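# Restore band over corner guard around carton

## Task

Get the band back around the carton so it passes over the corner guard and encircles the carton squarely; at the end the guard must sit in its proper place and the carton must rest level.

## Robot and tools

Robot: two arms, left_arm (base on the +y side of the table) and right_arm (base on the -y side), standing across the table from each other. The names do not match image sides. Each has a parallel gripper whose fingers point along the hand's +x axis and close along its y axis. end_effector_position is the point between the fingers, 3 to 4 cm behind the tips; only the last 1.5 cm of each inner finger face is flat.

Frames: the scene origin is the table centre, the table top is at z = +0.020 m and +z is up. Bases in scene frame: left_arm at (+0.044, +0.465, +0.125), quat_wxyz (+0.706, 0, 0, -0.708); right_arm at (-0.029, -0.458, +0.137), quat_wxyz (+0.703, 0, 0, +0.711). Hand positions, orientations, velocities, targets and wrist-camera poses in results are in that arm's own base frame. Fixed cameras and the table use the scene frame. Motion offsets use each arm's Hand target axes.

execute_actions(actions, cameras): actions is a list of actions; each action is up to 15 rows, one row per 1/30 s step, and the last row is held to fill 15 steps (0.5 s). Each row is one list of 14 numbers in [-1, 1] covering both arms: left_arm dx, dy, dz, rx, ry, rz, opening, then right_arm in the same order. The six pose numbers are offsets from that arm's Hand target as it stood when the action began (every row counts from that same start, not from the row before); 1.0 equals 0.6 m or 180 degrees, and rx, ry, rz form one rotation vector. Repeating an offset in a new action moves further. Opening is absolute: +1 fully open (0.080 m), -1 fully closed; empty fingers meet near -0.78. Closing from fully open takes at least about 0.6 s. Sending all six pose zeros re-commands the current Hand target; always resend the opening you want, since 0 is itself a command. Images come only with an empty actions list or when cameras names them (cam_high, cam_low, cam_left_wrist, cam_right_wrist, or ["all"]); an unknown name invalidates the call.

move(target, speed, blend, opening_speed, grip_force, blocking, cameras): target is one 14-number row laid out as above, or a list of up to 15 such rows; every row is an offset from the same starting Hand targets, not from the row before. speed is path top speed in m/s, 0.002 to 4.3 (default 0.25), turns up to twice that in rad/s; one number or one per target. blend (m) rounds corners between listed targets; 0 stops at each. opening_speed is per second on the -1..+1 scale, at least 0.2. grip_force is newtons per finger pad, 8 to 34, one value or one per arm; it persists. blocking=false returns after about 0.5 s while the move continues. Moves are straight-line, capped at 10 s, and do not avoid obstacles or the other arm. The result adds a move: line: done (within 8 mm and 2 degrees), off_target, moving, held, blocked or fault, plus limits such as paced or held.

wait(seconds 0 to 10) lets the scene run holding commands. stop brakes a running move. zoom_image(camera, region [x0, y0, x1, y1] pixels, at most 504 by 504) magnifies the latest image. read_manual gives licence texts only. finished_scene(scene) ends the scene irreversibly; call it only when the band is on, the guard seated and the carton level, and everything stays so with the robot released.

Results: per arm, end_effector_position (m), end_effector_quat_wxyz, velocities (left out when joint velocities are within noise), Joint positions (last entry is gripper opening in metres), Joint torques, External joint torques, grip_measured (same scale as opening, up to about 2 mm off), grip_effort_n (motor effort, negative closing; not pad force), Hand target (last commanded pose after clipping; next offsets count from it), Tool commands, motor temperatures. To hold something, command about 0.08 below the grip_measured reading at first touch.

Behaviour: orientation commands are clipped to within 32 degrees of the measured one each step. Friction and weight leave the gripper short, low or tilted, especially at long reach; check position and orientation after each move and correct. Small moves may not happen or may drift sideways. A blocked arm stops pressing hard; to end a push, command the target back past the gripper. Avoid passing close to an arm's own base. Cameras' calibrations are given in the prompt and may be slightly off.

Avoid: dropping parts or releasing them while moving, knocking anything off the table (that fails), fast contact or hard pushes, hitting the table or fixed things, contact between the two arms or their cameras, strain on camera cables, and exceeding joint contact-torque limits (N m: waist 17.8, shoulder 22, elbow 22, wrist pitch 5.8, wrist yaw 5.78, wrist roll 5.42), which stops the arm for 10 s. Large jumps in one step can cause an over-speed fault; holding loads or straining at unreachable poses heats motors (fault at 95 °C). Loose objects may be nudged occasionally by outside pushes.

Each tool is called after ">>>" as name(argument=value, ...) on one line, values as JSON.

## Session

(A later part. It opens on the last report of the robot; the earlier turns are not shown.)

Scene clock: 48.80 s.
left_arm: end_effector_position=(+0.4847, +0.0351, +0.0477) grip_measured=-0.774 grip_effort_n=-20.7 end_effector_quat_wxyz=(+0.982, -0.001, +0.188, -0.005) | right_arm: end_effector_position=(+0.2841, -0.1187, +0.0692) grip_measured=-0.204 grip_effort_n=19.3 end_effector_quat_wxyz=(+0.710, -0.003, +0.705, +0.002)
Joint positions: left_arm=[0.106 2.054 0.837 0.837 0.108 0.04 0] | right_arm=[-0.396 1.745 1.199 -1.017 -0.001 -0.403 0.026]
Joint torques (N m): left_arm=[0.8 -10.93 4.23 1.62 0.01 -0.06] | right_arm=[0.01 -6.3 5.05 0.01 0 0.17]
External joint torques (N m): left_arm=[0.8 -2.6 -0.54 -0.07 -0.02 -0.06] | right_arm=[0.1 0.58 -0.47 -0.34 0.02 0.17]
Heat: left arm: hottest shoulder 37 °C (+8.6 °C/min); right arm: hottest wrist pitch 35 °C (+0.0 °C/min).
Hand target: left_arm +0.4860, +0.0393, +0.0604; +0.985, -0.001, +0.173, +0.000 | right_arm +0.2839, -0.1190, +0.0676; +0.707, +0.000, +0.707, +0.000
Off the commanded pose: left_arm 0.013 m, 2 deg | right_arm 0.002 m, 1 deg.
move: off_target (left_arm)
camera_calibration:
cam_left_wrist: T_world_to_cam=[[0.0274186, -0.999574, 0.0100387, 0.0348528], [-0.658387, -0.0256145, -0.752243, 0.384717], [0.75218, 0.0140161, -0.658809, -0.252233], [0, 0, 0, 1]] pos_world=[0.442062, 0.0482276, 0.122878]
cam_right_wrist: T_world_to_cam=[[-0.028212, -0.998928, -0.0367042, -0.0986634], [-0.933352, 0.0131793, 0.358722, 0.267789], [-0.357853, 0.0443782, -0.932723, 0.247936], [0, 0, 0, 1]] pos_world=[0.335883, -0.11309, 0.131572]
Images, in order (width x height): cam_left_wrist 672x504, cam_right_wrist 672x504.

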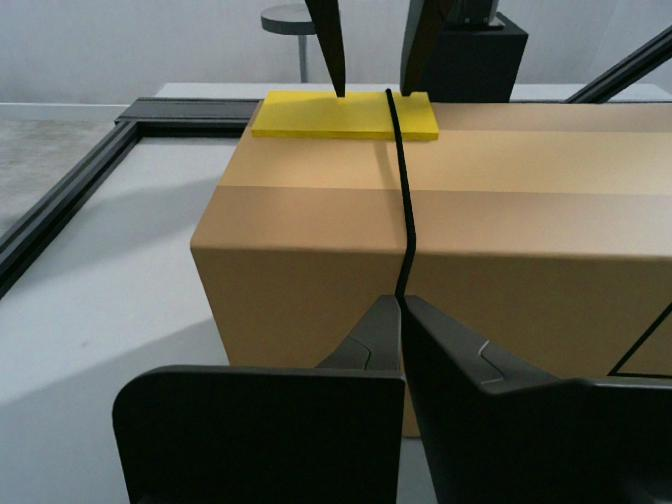

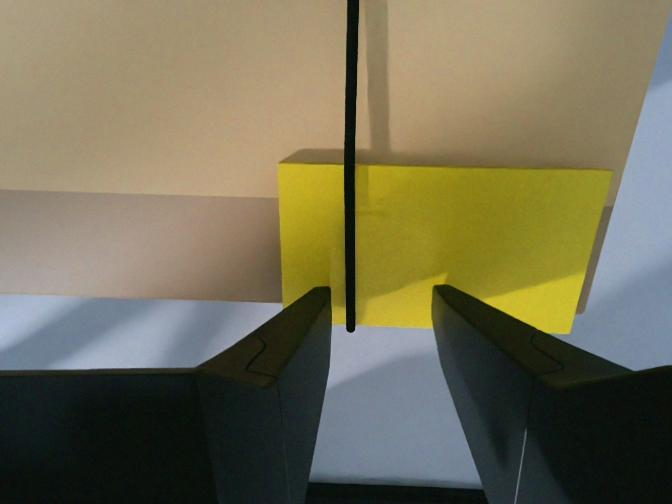

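>>> move(target=[-0.0045,0.0183,0.0125,0,0,0,-1, 0,0,0,0,0,0,-0.2], speed=0.04, cameras=["cam_left_wrist","cam_right_wrist","cam_low"])

Scene clock: 49.93 s.
left_arm: end_effector_position=(+0.4833, +0.0505, +0.0613) grip_measured=-0.775 grip_effort_n=-15.6 end_effector_quat_wxyz=(+0.983, -0.003, +0.182, +0.001) | right_arm: end_effector_position=(+0.2841, -0.1187, +0.0692) grip_measured=-0.204 grip_effort_n=19.8 end_effector_quat_wxyz=(+0.710, -0.003, +0.705, +0.002)
Joint positions: left_arm=[0.146 2.013 0.84 0.804 0.135 0.046 0] | right_arm=[-0.396 1.745 1.199 -1.017 -0.001 -0.403 0.026]
Joint torques (N m): left_arm=[-0.1 -9.14 5.4 1.36 0.09 0.11] | right_arm=[0.02 -6.28 5.06 0.01 0 0.18]
External joint torques (N m): left_arm=[-0.08 -0.93 0.46 -0.32 0.06 0.11] | right_arm=[0.06 0.57 -0.45 -0.33 0.02 0.18]
Heat: left arm: hottest shoulder 37 °C (+8.4 °C/min); right arm: hottest wrist pitch 35 °C (+0.0 °C/min).
Hand target: left_arm +0.4859, +0.0504, +0.0683; +0.985, -0.001, +0.173, +0.000 | right_arm +0.2839, -0.1190, +0.0676; +0.707, +0.000, +0.707, +0.000
Off the commanded pose: left_arm 0.008 m, 1 deg | right_arm 0.002 m, 1 deg.
move: done
camera_calibration:
cam_left_wrist: T_world_to_cam=[[0.0402181, -0.999105, 0.0130831, 0.0437966], [-0.649087, -0.0360786, -0.759859, 0.390826], [0.759651, 0.0220681, -0.649957, -0.247002], [0, 0, 0, 1]] pos_world=[0.439554, 0.0633087, 0.135859]
cam_right_wrist: T_world_to_cam=[[-0.028212, -0.998928, -0.0367042, -0.0986634], [-0.933352, 0.0131793, 0.358722, 0.267789], [-0.357853, 0.0443782, -0.932723, 0.247936], [0, 0, 0, 1]] pos_world=[0.335883, -0.11309, 0.131572]
Images, in order (width x height): cam_low 672x504, cam_left_wrist 672x504, cam_right_wrist 672x504.

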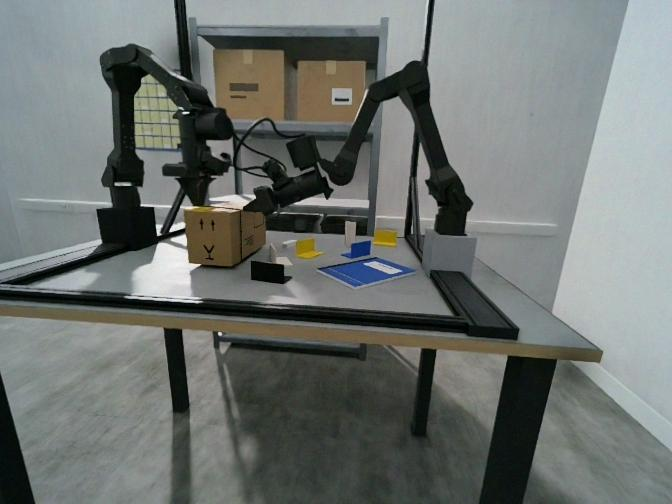

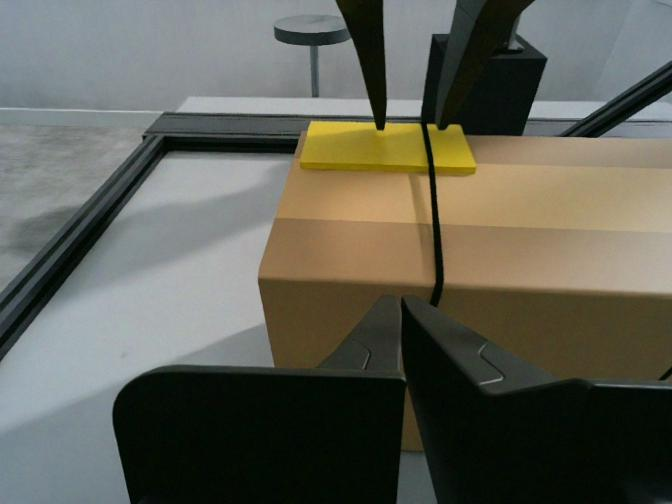

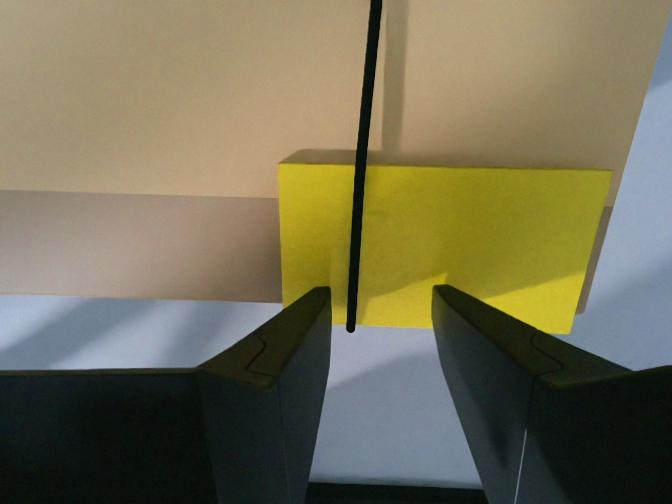

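>>> zoom_image(camera="cam_left_wrist", region=[300, 180, 560, 480])

>>> zoom_image(camera="cam_low", region=[160, 150, 340, 290])

Scaled by 1.680 from the camera's 672x504 image, which has a finer 960x720 frame.

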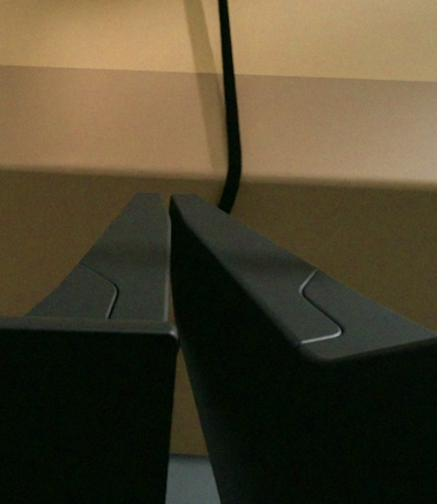

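Scaled by 2.800 from the camera's 672x504 image, which has a finer 960x720 frame.

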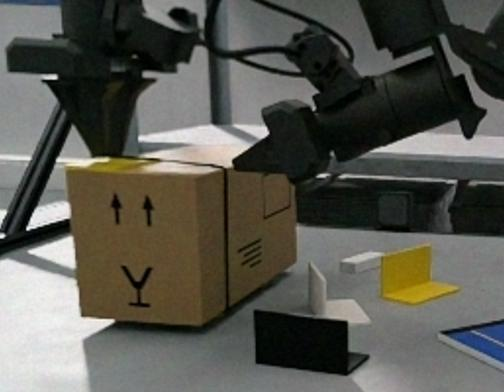

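>>> move(target=[[-0.0188,0,-0.0068,0,0,0,-1, 0,0,0,0,0,0,-0.2],[0.0075,-0.0245,-0.0545,0,-0.0667,0,-0.2, 0,0,0,0,0,0,-0.2]], speed=0.05, cameras=["cam_left_wrist","cam_right_wrist"])

>>> zoom_image(camera="cam_left_wrist", region=[270, 180, 520, 380])

Scene clock: 54.60 s.
left_arm: end_effector_position=(+0.4797, +0.0363, +0.0400) grip_measured=-0.204 grip_effort_n=13.7 end_effector_quat_wxyz=(+0.998, +0.000, +0.066, +0.000) | right_arm: end_effector_position=(+0.2841, -0.1187, +0.0692) grip_measured=-0.204 grip_effort_n=19.8 end_effector_quat_wxyz=(+0.710, -0.003, +0.705, +0.002)
Joint positions: left_arm=[0.11 2.253 0.761 1.359 0.11 0.015 0.026] | right_arm=[-0.396 1.745 1.199 -1.017 -0.001 -0.403 0.026]
Joint torques (N m): left_arm=[-0.37 -7.18 2.83 1.73 -0.07 -0.05] | right_arm=[0.01 -6.29 5.05 0.01 0 0.18]
External joint torques (N m): left_arm=[-0.37 1.04 -0.59 0.06 -0.08 -0.05] | right_arm=[0.02 0.55 -0.49 -0.35 0.03 0.17]
Heat: left arm: hottest shoulder 37 °C (+7.7 °C/min); right arm: hottest wrist pitch 35 °C (+0.0 °C/min).
Hand target: left_arm +0.4791, +0.0356, +0.0362; +0.998, -0.001, +0.069, +0.000 | right_arm +0.2839, -0.1190, +0.0676; +0.707, +0.000, +0.707, +0.000
Off the commanded pose: left_arm 0.004 m, 0 deg | right_arm 0.002 m, 1 deg.
move: done
camera_calibration:
cam_left_wrist: T_world_to_cam=[[0.0328368, -0.999341, 0.0154847, 0.0334926], [-0.456416, -0.0287768, -0.889301, 0.284355], [0.88916, 0.0221343, -0.45706, -0.32771], [0, 0, 0, 1]] pos_world=[0.420071, 0.048907, 0.102576]
cam_right_wrist: T_world_to_cam=[[-0.028212, -0.998928, -0.0367042, -0.0986634], [-0.933352, 0.0131793, 0.358722, 0.267789], [-0.357853, 0.0443782, -0.932723, 0.247936], [0, 0, 0, 1]] pos_world=[0.335883, -0.11309, 0.131572]
Images, in order (width x height): cam_left_wrist 672x504, cam_right_wrist 672x504.

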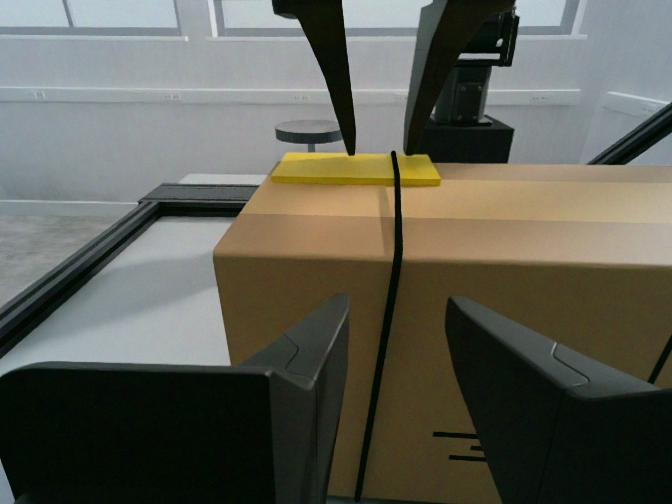

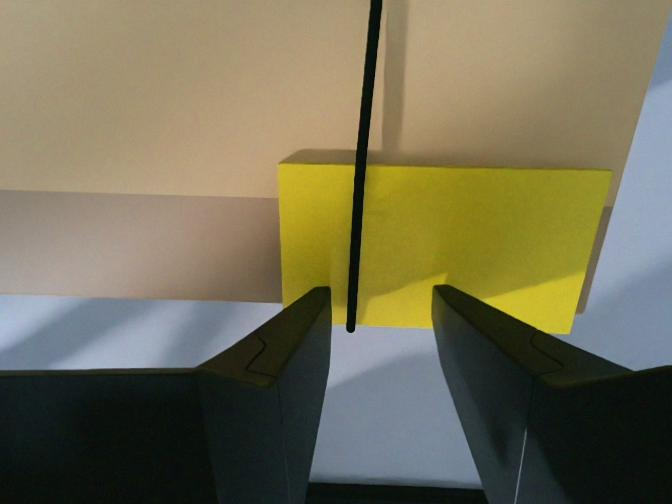

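Scaled by 2.016 from the camera's 672x504 image, which has a finer 960x720 frame.

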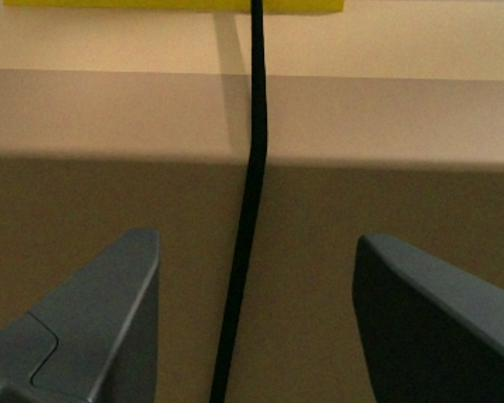

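>>> move(target=[0.0245,-0.0033,-0.0067,0,0,0,-0.3, 0,0,0,0,0,0,-0.2], speed=0.05, cameras=["cam_left_wrist"])

>>> zoom_image(camera="cam_left_wrist", region=[270, 180, 520, 380])

Scene clock: 56.00 s.
left_arm: end_effector_position=(+0.4914, +0.0342, +0.0327) grip_measured=-0.297 grip_effort_n=-15.1 end_effector_quat_wxyz=(+0.998, +0.000, +0.068, +0.000) | right_arm: end_effector_position=(+0.2841, -0.1187, +0.0692) grip_measured=-0.204 grip_effort_n=19.8 end_effector_quat_wxyz=(+0.710, -0.003, +0.705, +0.002)
Joint positions: left_arm=[0.1 2.297 0.815 1.345 0.1 0.014 0.022] | right_arm=[-0.396 1.745 1.199 -1.017 -0.001 -0.403 0.026]
Joint torques (N m): left_arm=[-0.22 -7.44 4.04 1.32 -0.08 -0.01] | right_arm=[0.01 -6.28 5.05 0.01 0.01 0.18]
External joint torques (N m): left_arm=[-0.24 1.2 0.5 -0.4 -0.09 -0.02] | right_arm=[0.04 0.55 -0.45 -0.34 0.03 0.18]
Heat: left arm: hottest shoulder 38 °C (+8.6 °C/min); right arm: hottest wrist pitch 35 °C (+0.0 °C/min).
Hand target: left_arm +0.4930, +0.0336, +0.0301; +0.998, -0.001, +0.069, +0.000 | right_arm +0.2839, -0.1190, +0.0676; +0.707, +0.000, +0.707, +0.000
Off the commanded pose: left_arm 0.003 m, 0 deg | right_arm 0.002 m, 1 deg.
move: done
camera_calibration:
cam_left_wrist: T_world_to_cam=[[0.0329811, -0.999335, 0.015558, 0.0310467], [-0.45931, -0.0289803, -0.887803, 0.284491], [0.887664, 0.0221348, -0.45996, -0.340478], [0, 0, 0, 1]] pos_world=[0.431876, 0.0468071, 0.095483]
Images, in order (width x height): cam_left_wrist 672x504.

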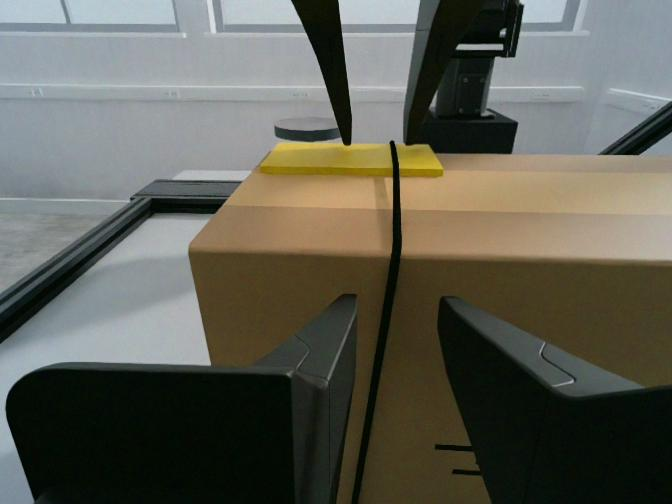

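Scaled by 2.016 from the camera's 672x504 image, which has a finer 960x720 frame.

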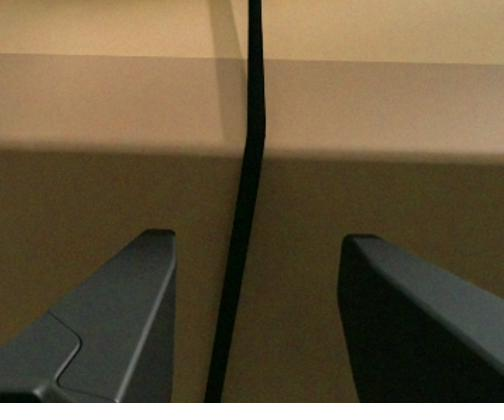

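>>> move(target=[0.0085,0,0.001,0,0,0,-0.3, 0,0,0,0,0,0,-0.2], speed=0.03, cameras=["cam_left_wrist"])

>>> move(target=[0.005,0,0.0008,0,0,0,-0.3, 0,0,0,0,0,0,-0.2], speed=0.02, cameras=["cam_left_wrist"])

>>> zoom_image(camera="cam_left_wrist", region=[270, 180, 520, 380])

Scene clock: 56.83 s.
left_arm: end_effector_position=(+0.4959, +0.0342, +0.0327) grip_measured=-0.297 grip_effort_n=-16.0 end_effector_quat_wxyz=(+0.998, +0.000, +0.068, +0.000) | right_arm: end_effector_position=(+0.2841, -0.1187, +0.0692) grip_measured=-0.204 grip_effort_n=19.8 end_effector_quat_wxyz=(+0.710, -0.003, +0.705, +0.002)
Joint positions: left_arm=[0.099 2.303 0.836 1.331 0.099 0.013 0.022] | right_arm=[-0.396 1.745 1.199 -1.017 -0.001 -0.403 0.026]
Joint torques (N m): left_arm=[-0.2 -7.43 4.32 1.22 -0.06 -0.09] | right_arm=[0.03 -6.29 5.07 0.01 0 0.17]
External joint torques (N m): left_arm=[-0.21 1.24 0.76 -0.47 -0.06 -0.1] | right_arm=[0.04 0.55 -0.43 -0.34 0.02 0.17]
Heat: left arm: hottest shoulder 38 °C (+8.4 °C/min); right arm: hottest wrist pitch 35 °C (+0.0 °C/min).
Hand target: left_arm +0.4982, +0.0336, +0.0301; +0.998, -0.001, +0.069, +0.000 | right_arm +0.2839, -0.1190, +0.0676; +0.707, +0.000, +0.707, +0.000
Off the commanded pose: left_arm 0.004 m, 0 deg | right_arm 0.002 m, 1 deg.
move: done
camera_calibration:
cam_left_wrist: T_world_to_cam=[[0.0329852, -0.999331, 0.0157813, 0.030872], [-0.459303, -0.0291804, -0.8878, 0.286611], [0.887667, 0.0220358, -0.459959, -0.344558], [0, 0, 0, 1]] pos_world=[0.436476, 0.0468074, 0.0954832]
Images, in order (width x height): cam_left_wrist 672x504.

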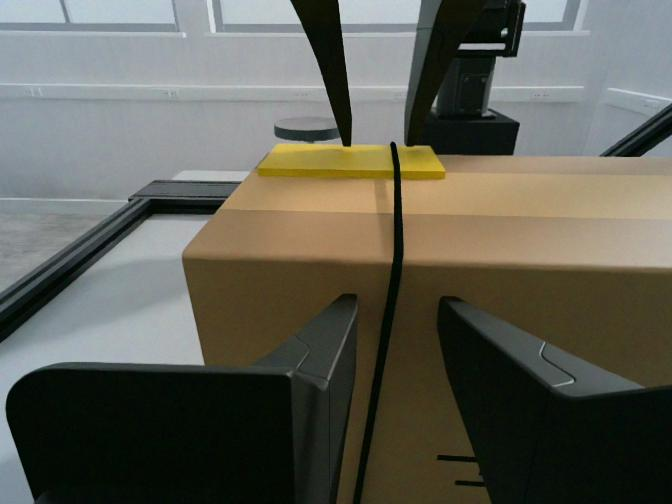

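Scene clock: 57.53 s.
left_arm: end_effector_position=(+0.4967, +0.0341, +0.0324) grip_measured=-0.297 grip_effort_n=-15.6 end_effector_quat_wxyz=(+0.998, +0.000, +0.069, -0.001) | right_arm: end_effector_position=(+0.2841, -0.1187, +0.0692) grip_measured=-0.204 grip_effort_n=19.8 end_effector_quat_wxyz=(+0.710, -0.003, +0.705, +0.002)
Joint positions: left_arm=[0.098 2.304 0.839 1.325 0.099 0.013 0.022] | right_arm=[-0.396 1.745 1.199 -1.017 -0.001 -0.403 0.026]
Joint torques (N m): left_arm=[-0.53 -7.19 5.44 0.96 -0.15 -0.01] | right_arm=[0 -6.28 5.05 0.01 0 0.17]
External joint torques (N m): left_arm=[-0.48 1.53 1.85 -0.74 -0.16 -0.01] | right_arm=[0.05 0.53 -0.42 -0.33 0.02 0.17]
Heat: left arm: hottest shoulder 38 °C (+8.3 °C/min); right arm: hottest wrist pitch 35 °C (+0.0 °C/min).
Hand target: left_arm +0.5012, +0.0336, +0.0301; +0.998, -0.001, +0.069, +0.000 | right_arm +0.2839, -0.1190, +0.0676; +0.707, +0.000, +0.707, +0.000
Off the commanded pose: left_arm 0.005 m, 0 deg | right_arm 0.002 m, 1 deg.
move: done
camera_calibration:
cam_left_wrist: T_world_to_cam=[[0.0327626, -0.99933, 0.016294, 0.0308951], [-0.461283, -0.0295815, -0.88676, 0.287638], [0.886648, 0.0215365, -0.461943, -0.344791], [0, 0, 0, 1]] pos_world=[0.437379, 0.0468087, 0.0952888]
Images, in order (width x height): cam_left_wrist 672x504.

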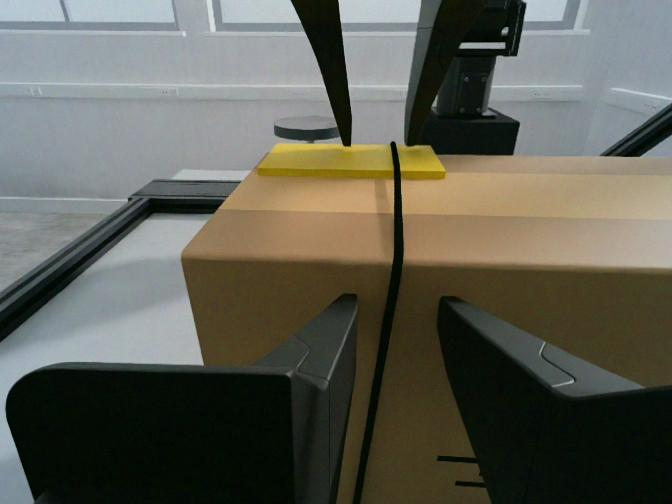

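Scaled by 2.016 from the camera's 672x504 image, which has a finer 960x720 frame.

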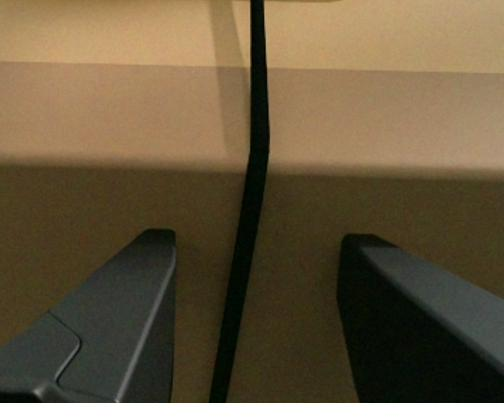

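>>> move(target=[-0.0025,0,0,0,0,0,-1, 0,0,0,0,0,0,-0.2], opening_speed=0.6, cameras=["cam_left_wrist"])

>>> zoom_image(camera="cam_left_wrist", region=[270, 180, 520, 380])

Scene clock: 59.00 s.
left_arm: end_effector_position=(+0.4967, +0.0330, +0.0321) grip_measured=-0.773 grip_effort_n=-26.7 end_effector_quat_wxyz=(+0.998, +0.000, +0.069, -0.001) | right_arm: end_effector_position=(+0.2841, -0.1187, +0.0692) grip_measured=-0.204 grip_effort_n=19.8 end_effector_quat_wxyz=(+0.710, -0.003, +0.705, +0.002)
Joint positions: left_arm=[0.096 2.304 0.839 1.325 0.098 0.013 0] | right_arm=[-0.396 1.745 1.199 -1.017 -0.001 -0.403 0.026]
Joint torques (N m): left_arm=[-0.06 -7.33 4.68 1.26 -0.07 -0.01] | right_arm=[0.01 -6.29 5.07 0.01 0 0.17]
External joint torques (N m): left_arm=[-0.07 1.45 1.03 -0.46 -0.08 -0.01] | right_arm=[0.01 0.46 -0.33 -0.31 0.02 0.17]
Heat: left arm: hottest shoulder 38 °C (+8.1 °C/min); right arm: hottest wrist pitch 35 °C (+0.0 °C/min).
Hand target: left_arm +0.4997, +0.0336, +0.0304; +0.998, -0.001, +0.069, +0.000 | right_arm +0.2839, -0.1190, +0.0676; +0.707, +0.000, +0.707, +0.000
Off the commanded pose: left_arm 0.004 m, 0 deg | right_arm 0.002 m, 1 deg.
move: done
camera_calibration:
cam_left_wrist: T_world_to_cam=[[0.0312598, -0.999373, 0.0166114, 0.0304289], [-0.462013, -0.0291849, -0.886393, 0.287743], [0.886322, 0.0200338, -0.462636, -0.34467], [0, 0, 0, 1]] pos_world=[0.437478, 0.0457126, 0.0950909]
Images, in order (width x height): cam_left_wrist 672x504.

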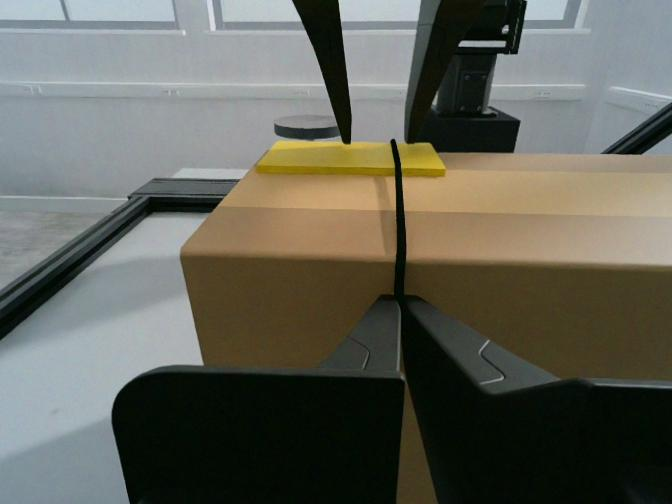

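Scaled by 2.016 from the camera's 672x504 image, which has a finer 960x720 frame.

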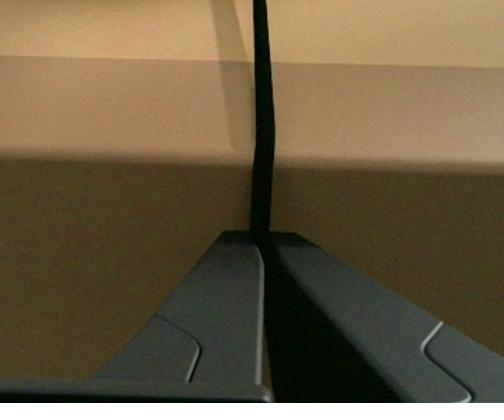

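>>> move(target=[[-0.0023,0,0.0165,0,0,0,-1, 0,0,0,0,0,0,-0.2],[-0.0023,0.0175,0.0165,0,0,0,-1, 0,0,0,0,0,0,-0.2]], speed=0.03, cameras=["cam_left_wrist","cam_right_wrist"])

>>> zoom_image(camera="cam_left_wrist", region=[270, 180, 520, 380])

Scene clock: 60.63 s.
left_arm: end_effector_position=(+0.4961, +0.0385, +0.0322) grip_measured=-0.773 grip_effort_n=-24.4 end_effector_quat_wxyz=(+0.997, -0.003, +0.079, -0.006) | right_arm: end_effector_position=(+0.2841, -0.1187, +0.0692) grip_measured=-0.204 grip_effort_n=19.8 end_effector_quat_wxyz=(+0.710, -0.003, +0.705, +0.002)
Joint positions: left_arm=[0.116 2.288 0.84 1.288 0.128 0.013 0] | right_arm=[-0.396 1.745 1.199 -1.017 -0.001 -0.403 0.026]
Joint torques (N m): left_arm=[0.95 -9.66 4.76 1.24 -0.13 0.09] | right_arm=[0.02 -6.31 5.06 0.01 0 0.17]
External joint torques (N m): left_arm=[0.95 -1.01 1.11 -0.45 -0.14 0.09] | right_arm=[0.03 0.55 -0.43 -0.33 0.03 0.17]
Heat: left arm: hottest shoulder 38 °C (+8.0 °C/min); right arm: hottest wrist pitch 35 °C (+0.0 °C/min).
Hand target: left_arm +0.4997, +0.0442, +0.0403; +0.998, -0.001, +0.069, +0.000 | right_arm +0.2839, -0.1190, +0.0676; +0.707, +0.000, +0.707, +0.000
Off the commanded pose: left_arm 0.011 m, 1 deg | right_arm 0.002 m, 1 deg.
move: off_target (left_arm)
camera_calibration:
cam_left_wrist: T_world_to_cam=[[0.0219344, -0.99952, 0.0218965, 0.0403984], [-0.479606, -0.0297369, -0.87698, 0.296113], [0.87721, 0.00873436, -0.480028, -0.338646], [0, 0, 0, 1]] pos_world=[0.438195, 0.0521423, 0.0962406]
cam_right_wrist: T_world_to_cam=[[-0.028212, -0.998928, -0.0367042, -0.0986634], [-0.933352, 0.0131793, 0.358722, 0.267789], [-0.357853, 0.0443782, -0.932723, 0.247936], [0, 0, 0, 1]] pos_world=[0.335883, -0.11309, 0.131572]
Images, in order (width x height): cam_left_wrist 672x504, cam_right_wrist 672x504.

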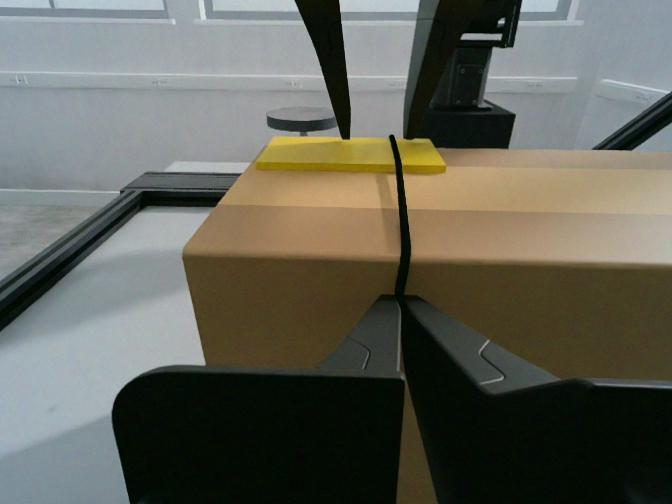

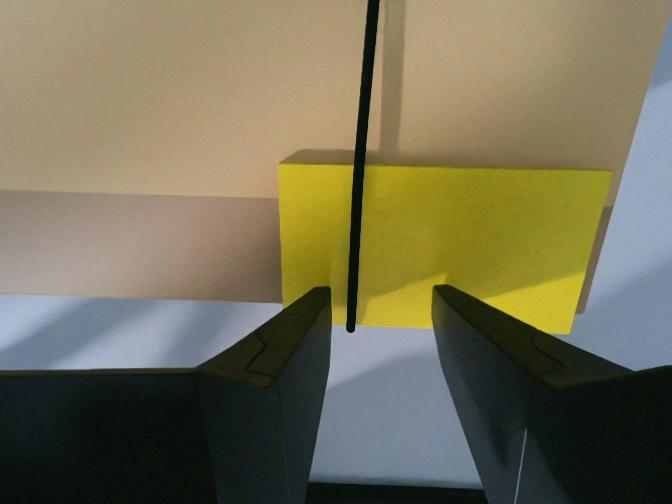

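Scaled by 2.016 from the camera's 672x504 image, which has a finer 960x720 frame.

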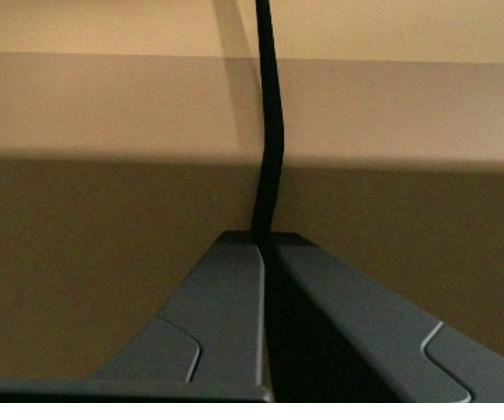

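>>> move(target=[-0.0005,0.0117,0.005,0,0,0,-1, 0,0,0,0,0,0,-0.2], speed=0.03, cameras=["cam_left_wrist","cam_right_wrist"])

>>> zoom_image(camera="cam_left_wrist", region=[270, 180, 520, 380])

Scene clock: 61.60 s.
left_arm: end_effector_position=(+0.4960, +0.0429, +0.0332) grip_measured=-0.773 grip_effort_n=-24.4 end_effector_quat_wxyz=(+0.997, -0.003, +0.082, -0.010) | right_arm: end_effector_position=(+0.2841, -0.1187, +0.0692) grip_measured=-0.204 grip_effort_n=19.8 end_effector_quat_wxyz=(+0.710, -0.003, +0.705, +0.002)
Joint positions: left_arm=[0.132 2.28 0.842 1.273 0.15 0.016 0] | right_arm=[-0.396 1.745 1.199 -1.017 -0.001 -0.403 0.026]
Joint torques (N m): left_arm=[1.31 -9.9 4.57 1.3 -0.21 0.14] | right_arm=[0 -6.29 5.08 0.01 0 0.18]
External joint torques (N m): left_arm=[1.37 -1.2 0.84 -0.4 -0.24 0.13] | right_arm=[-0.03 0.61 -0.45 -0.33 0.03 0.18]
Heat: left arm: hottest shoulder 39 °C (+9.1 °C/min); right arm: hottest wrist pitch 35 °C (+0.0 °C/min).
Hand target: left_arm +0.4998, +0.0511, +0.0433; +0.998, -0.001, +0.069, +0.000 | right_arm +0.2839, -0.1190, +0.0676; +0.707, +0.000, +0.707, +0.000
Off the commanded pose: left_arm 0.014 m, 2 deg | right_arm 0.002 m, 1 deg.
move: off_target (left_arm)
camera_calibration:
cam_left_wrist: T_world_to_cam=[[0.0149922, -0.999621, 0.0230949, 0.0483134], [-0.48439, -0.0274672, -0.874421, 0.299188], [0.874724, 0.00192252, -0.484618, -0.336444], [0, 0, 0, 1]] pos_world=[0.438495, 0.0571598, 0.0974535]
cam_right_wrist: T_world_to_cam=[[-0.028212, -0.998928, -0.0367042, -0.0986634], [-0.933352, 0.0131793, 0.358722, 0.267789], [-0.357853, 0.0443782, -0.932723, 0.247936], [0, 0, 0, 1]] pos_world=[0.335883, -0.11309, 0.131572]
Images, in order (width x height): cam_left_wrist 672x504, cam_right_wrist 672x504.

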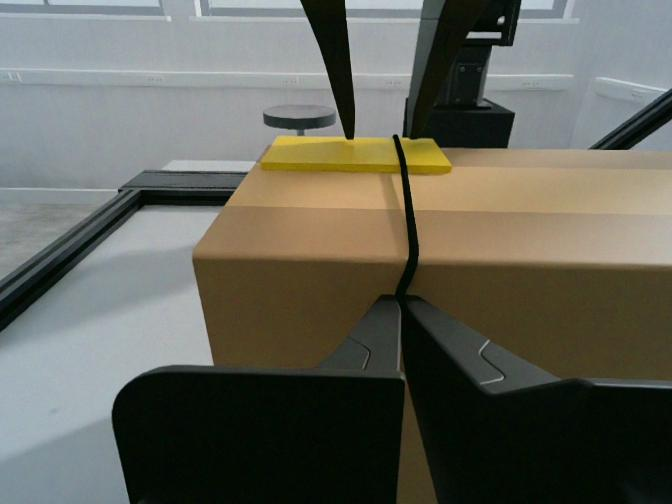

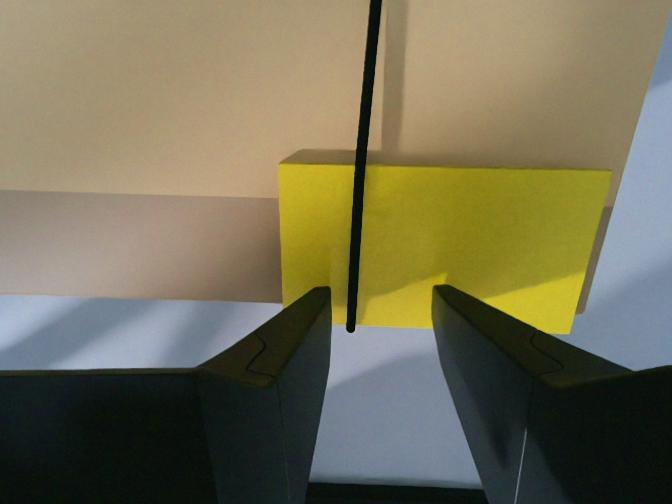

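Scaled by 2.016 from the camera's 672x504 image, which has a finer 960x720 frame.

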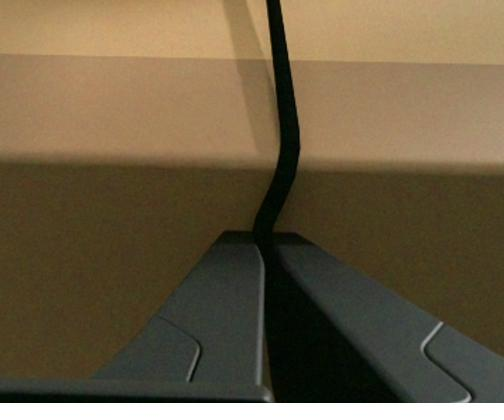

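>>> move(target=[-0.0175,0.005,-0.001,0,0,0,-1, 0,0,0,0,0,0,-0.2], speed=0.03, cameras=["cam_left_wrist","cam_right_wrist"])

>>> zoom_image(camera="cam_left_wrist", region=[270, 180, 520, 380])

Scene clock: 63.07 s.
left_arm: end_effector_position=(+0.4905, +0.0470, +0.0362) grip_measured=-0.773 grip_effort_n=-24.0 end_effector_quat_wxyz=(+0.997, -0.003, +0.078, -0.009) | right_arm: end_effector_position=(+0.2841, -0.1187, +0.0692) grip_measured=-0.204 grip_effort_n=19.8 end_effector_quat_wxyz=(+0.710, -0.003, +0.705, +0.002)
Joint positions: left_arm=[0.145 2.266 0.818 1.289 0.161 0.018 0] | right_arm=[-0.396 1.745 1.199 -1.017 -0.001 -0.403 0.026]
Joint torques (N m): left_arm=[1.26 -10.23 2.6 1.96 -0.15 0.07] | right_arm=[0.03 -6.29 5.06 0.01 0 0.17]
External joint torques (N m): left_arm=[1.26 -1.69 -1.06 0.27 -0.17 0.07] | right_arm=[-0.02 0.61 -0.48 -0.34 0.03 0.17]
Heat: left arm: hottest shoulder 39 °C (+9.1 °C/min); right arm: hottest wrist pitch 35 °C (+0.0 °C/min).
Hand target: left_arm +0.4893, +0.0541, +0.0440; +0.998, -0.001, +0.070, +0.000 | right_arm +0.2839, -0.1190, +0.0676; +0.707, +0.000, +0.707, +0.000
Off the commanded pose: left_arm 0.011 m, 1 deg | right_arm 0.002 m, 1 deg.
move: off_target (left_arm)
camera_calibration:
cam_left_wrist: T_world_to_cam=[[0.0166911, -0.999605, 0.0226291, 0.0515443], [-0.47841, -0.0278577, -0.877695, 0.296546], [0.877978, 0.00382367, -0.478686, -0.332101], [0, 0, 0, 1]] pos_world=[0.432588, 0.0610548, 0.100138]
cam_right_wrist: T_world_to_cam=[[-0.028212, -0.998928, -0.0367042, -0.0986634], [-0.933352, 0.0131793, 0.358722, 0.267789], [-0.357853, 0.0443782, -0.932723, 0.247936], [0, 0, 0, 1]] pos_world=[0.335883, -0.11309, 0.131572]
Images, in order (width x height): cam_left_wrist 672x504, cam_right_wrist 672x504.

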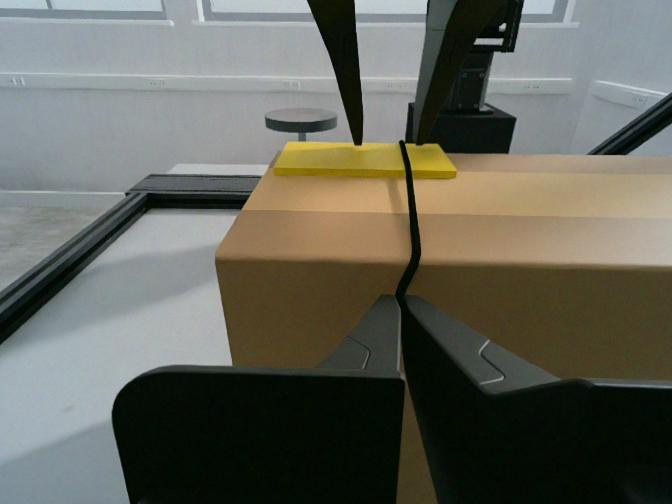

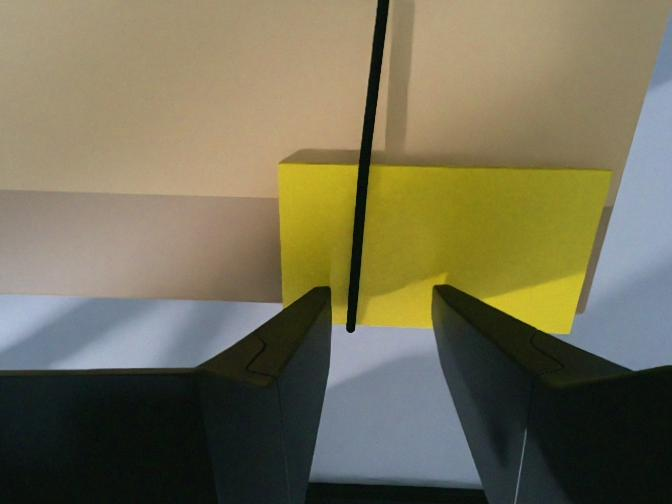

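Scaled by 2.016 from the camera's 672x504 image, which has a finer 960x720 frame.

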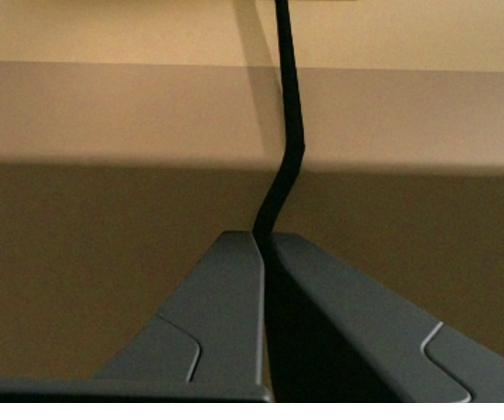

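>>> move(target=[-0.0165,0.0083,0.006,0,0,0,-1, 0,0,0,0,0,0,-0.2], speed=0.03, cameras=["cam_left_wrist","cam_right_wrist"])

>>> zoom_image(camera="cam_left_wrist", region=[270, 180, 520, 380])

Scene clock: 64.10 s.
left_arm: end_effector_position=(+0.4817, +0.0517, +0.0397) grip_measured=-0.773 grip_effort_n=-23.5 end_effector_quat_wxyz=(+0.997, -0.004, +0.080, -0.009) | right_arm: end_effector_position=(+0.2841, -0.1187, +0.0692) grip_measured=-0.204 grip_effort_n=19.3 end_effector_quat_wxyz=(+0.710, -0.003, +0.705, +0.002)
Joint positions: left_arm=[0.162 2.236 0.781 1.292 0.18 0.021 0] | right_arm=[-0.396 1.745 1.199 -1.017 -0.001 -0.403 0.026]
Joint torques (N m): left_arm=[1.6 -10.37 2.36 2.12 -0.11 0.08] | right_arm=[0.02 -6.27 5.06 0.01 0 0.18]
External joint torques (N m): left_arm=[1.49 -2.05 -1.24 0.45 -0.12 0.08] | right_arm=[0.06 0.55 -0.41 -0.33 0.02 0.18]
Heat: left arm: hottest shoulder 39 °C (+9.1 °C/min); right arm: hottest wrist pitch 35 °C (+0.0 °C/min).
Hand target: left_arm +0.4800, +0.0590, +0.0490; +0.998, -0.001, +0.069, +0.000 | right_arm +0.2839, -0.1190, +0.0676; +0.707, +0.000, +0.707, +0.000
Off the commanded pose: left_arm 0.012 m, 2 deg | right_arm 0.002 m, 1 deg.
move: off_target (left_arm)
camera_calibration:
cam_left_wrist: T_world_to_cam=[[0.016231, -0.999593, 0.0234417, 0.0565167], [-0.481637, -0.0283619, -0.875912, 0.296951], [0.87622, 0.00292654, -0.481902, -0.321708], [0, 0, 0, 1]] pos_world=[0.423992, 0.0658573, 0.103747]
cam_right_wrist: T_world_to_cam=[[-0.028212, -0.998928, -0.0367042, -0.0986634], [-0.933352, 0.0131793, 0.358722, 0.267789], [-0.357853, 0.0443782, -0.932723, 0.247936], [0, 0, 0, 1]] pos_world=[0.335883, -0.11309, 0.131572]
Images, in order (width x height): cam_left_wrist 672x504, cam_right_wrist 672x504.

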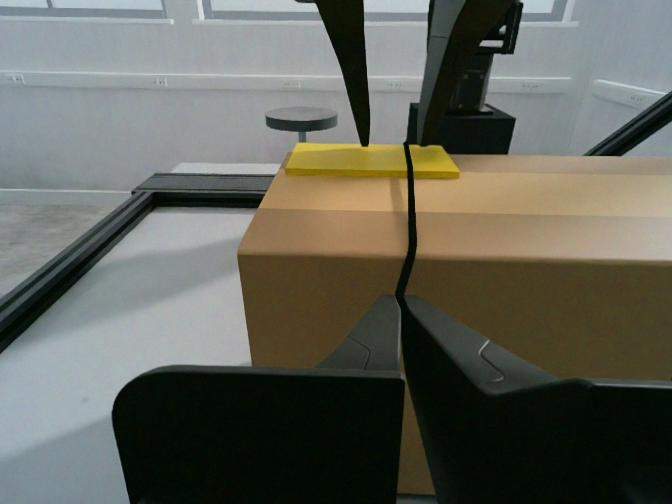

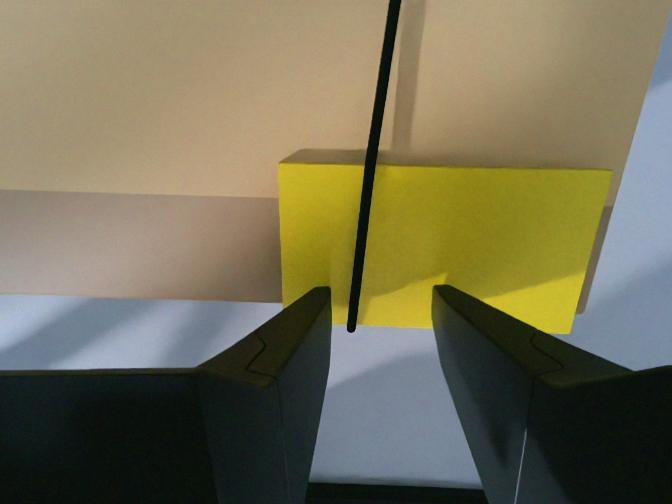

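Scaled by 2.016 from the camera's 672x504 image, which has a finer 960x720 frame.

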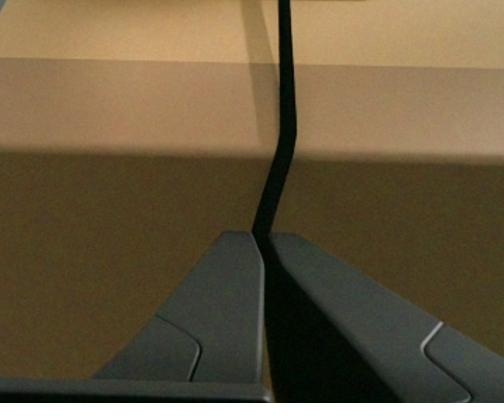

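>>> move(target=[-0.004,0.0075,0.002,0,0,0,-1, 0,0,0,0,0,0,-0.2], speed=0.03, cameras=["cam_left_wrist","cam_right_wrist"])

Scene clock: 65.17 s.
left_arm: end_effector_position=(+0.4787, +0.0640, +0.0464) grip_measured=-0.775 grip_effort_n=-15.6 end_effector_quat_wxyz=(+0.997, -0.003, +0.074, +0.001) | right_arm: end_effector_position=(+0.2841, -0.1187, +0.0692) grip_measured=-0.204 grip_effort_n=19.8 end_effector_quat_wxyz=(+0.710, -0.003, +0.705, +0.002)
Joint positions: left_arm=[0.191 2.217 0.771 1.296 0.188 0.022 0] | right_arm=[-0.396 1.745 1.199 -1.017 -0.001 -0.403 0.026]
Joint torques (N m): left_arm=[0.02 -9.32 2.74 1.67 0.09 0.15] | right_arm=[0.01 -6.3 5.07 0.01 0 0.17]
External joint torques (N m): left_arm=[0.02 -1.05 -0.95 -0.02 0.07 0.15] | right_arm=[0.04 0.53 -0.41 -0.33 0.02 0.17]
Motor temperatures (°C): left_arm=[26 40 34 35 28 35] | right_arm=[28 32 35 35 29 31]
Heat: left arm: hottest shoulder 40 °C (+9.1 °C/min); right arm: hottest elbow 35 °C (+5.1 °C/min).
Hand target: left_arm +0.4778, +0.0636, +0.0506; +0.998, -0.001, +0.069, +0.000 | right_arm +0.2839, -0.1190, +0.0676; +0.707, +0.000, +0.707, +0.000
Off the commanded pose: left_arm 0.004 m, 1 deg | right_arm 0.002 m, 1 deg.
move: done
camera_calibration:
cam_left_wrist: T_world_to_cam=[[0.0362744, -0.999126, 0.0207659, 0.0592327], [-0.469227, -0.035375, -0.882369, 0.296593], [0.882332, 0.0222635, -0.4701, -0.320485], [0, 0, 0, 1]] pos_world=[0.419795, 0.0768081, 0.109814]
cam_right_wrist: T_world_to_cam=[[-0.028212, -0.998928, -0.0367042, -0.0986634], [-0.933352, 0.0131793, 0.358722, 0.267789], [-0.357853, 0.0443782, -0.932723, 0.247936], [0, 0, 0, 1]] pos_world=[0.335883, -0.11309, 0.131572]
Images, in order (width x height): cam_left_wrist 672x504, cam_right_wrist 672x504.

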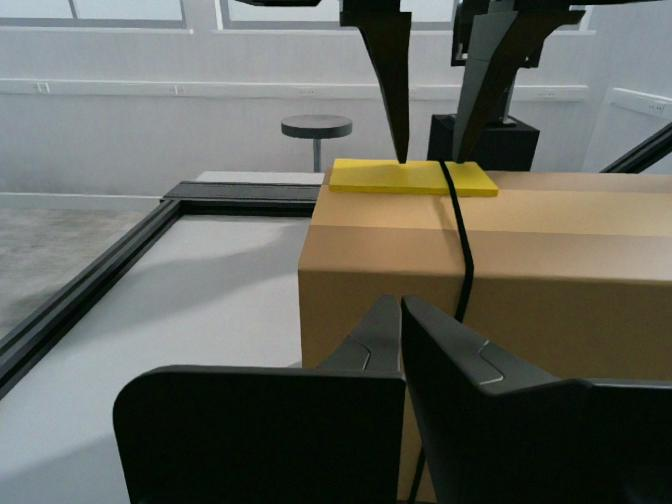

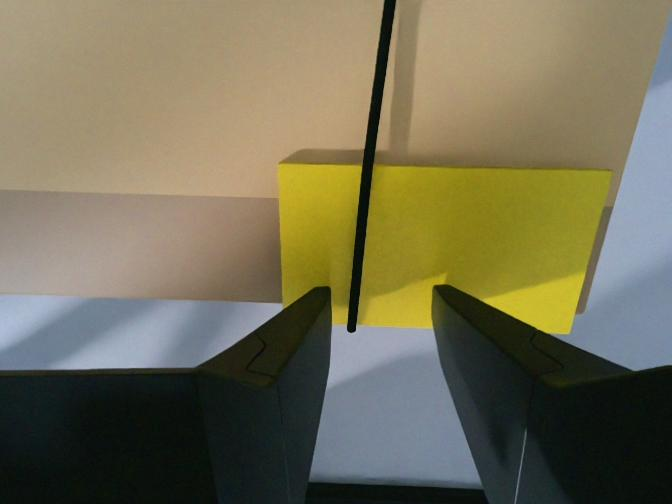

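>>> move(target=[[-0.0232,0,-0.0032,0,0,0,-1, 0,0,0,0,0,0,-0.2],[-0.0198,-0.0592,-0.0273,0,0,0,-1, 0,0,0,0,0,0,-0.2],[0.033,-0.0592,-0.02,0,0,0,-1, 0,0,0,0,0,0,-0.2]], speed=0.06, cameras=["cam_left_wrist","cam_right_wrist"])

>>> zoom_image(camera="cam_left_wrist", region=[270, 180, 520, 380])

Scene clock: 68.43 s.
left_arm: end_effector_position=(+0.4941, +0.0286, +0.0384) grip_measured=-0.775 grip_effort_n=-15.1 end_effector_quat_wxyz=(+0.998, +0.000, +0.068, -0.001) | right_arm: end_effector_position=(+0.2841, -0.1187, +0.0692) grip_measured=-0.204 grip_effort_n=19.8 end_effector_quat_wxyz=(+0.710, -0.003, +0.705, +0.002)
Joint positions: left_arm=[0.083 2.276 0.821 1.318 0.084 0.011 0] | right_arm=[-0.396 1.745 1.199 -1.017 -0.001 -0.403 0.026]
Joint torques (N m): left_arm=[-0.28 -7.44 4.23 1.34 -0.11 -0.01] | right_arm=[0.02 -6.3 5.07 0 0 0.17]
External joint torques (N m): left_arm=[-0.22 1.18 0.55 -0.36 -0.12 -0.01] | right_arm=[0.03 0.56 -0.46 -0.35 0.02 0.17]
Heat: left arm: hottest shoulder 40 °C (+9.1 °C/min); right arm: hottest elbow 35 °C (+5.0 °C/min).
Hand target: left_arm +0.4958, +0.0281, +0.0361; +0.998, +0.000, +0.069, +0.000 | right_arm +0.2839, -0.1190, +0.0676; +0.707, +0.000, +0.707, +0.000
Off the commanded pose: left_arm 0.003 m, 0 deg | right_arm 0.002 m, 1 deg.
move: done
camera_calibration:
cam_left_wrist: T_world_to_cam=[[0.0327599, -0.999342, 0.0155542, 0.0253684], [-0.459439, -0.0288782, -0.88774, 0.290764], [0.887605, 0.021936, -0.460083, -0.340037], [0, 0, 0, 1]] pos_world=[0.434576, 0.0412076, 0.101283]
cam_right_wrist: T_world_to_cam=[[-0.028212, -0.998928, -0.0367042, -0.0986634], [-0.933352, 0.0131793, 0.358722, 0.267789], [-0.357853, 0.0443782, -0.932723, 0.247936], [0, 0, 0, 1]] pos_world=[0.335883, -0.11309, 0.131572]
Images, in order (width x height): cam_left_wrist 672x504, cam_right_wrist 672x504.

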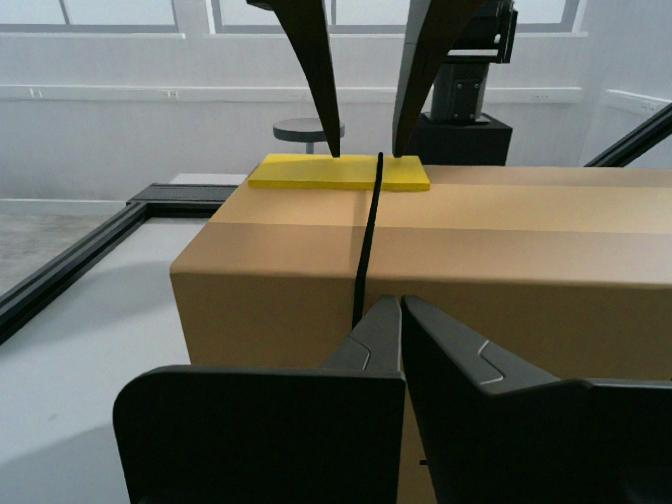

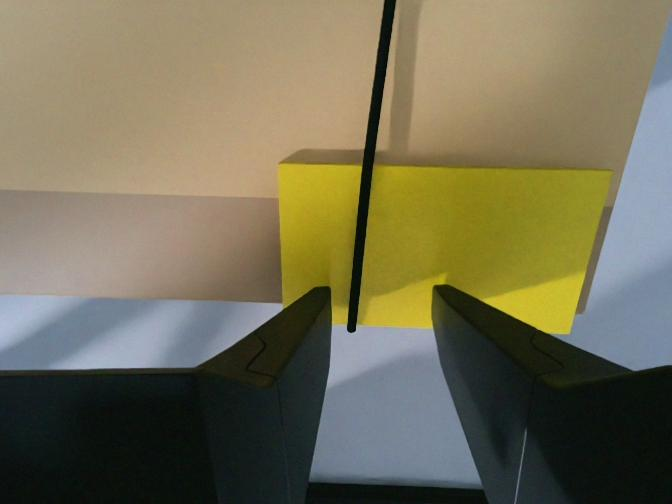

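Scaled by 2.016 from the camera's 672x504 image, which has a finer 960x720 frame.

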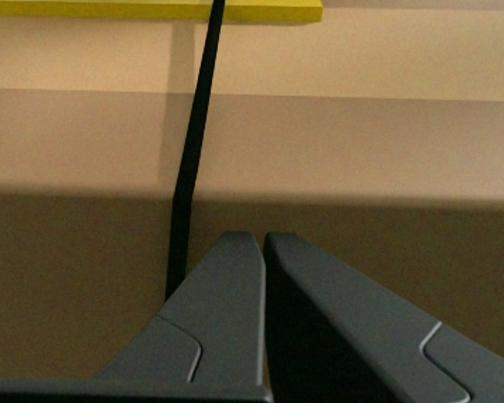

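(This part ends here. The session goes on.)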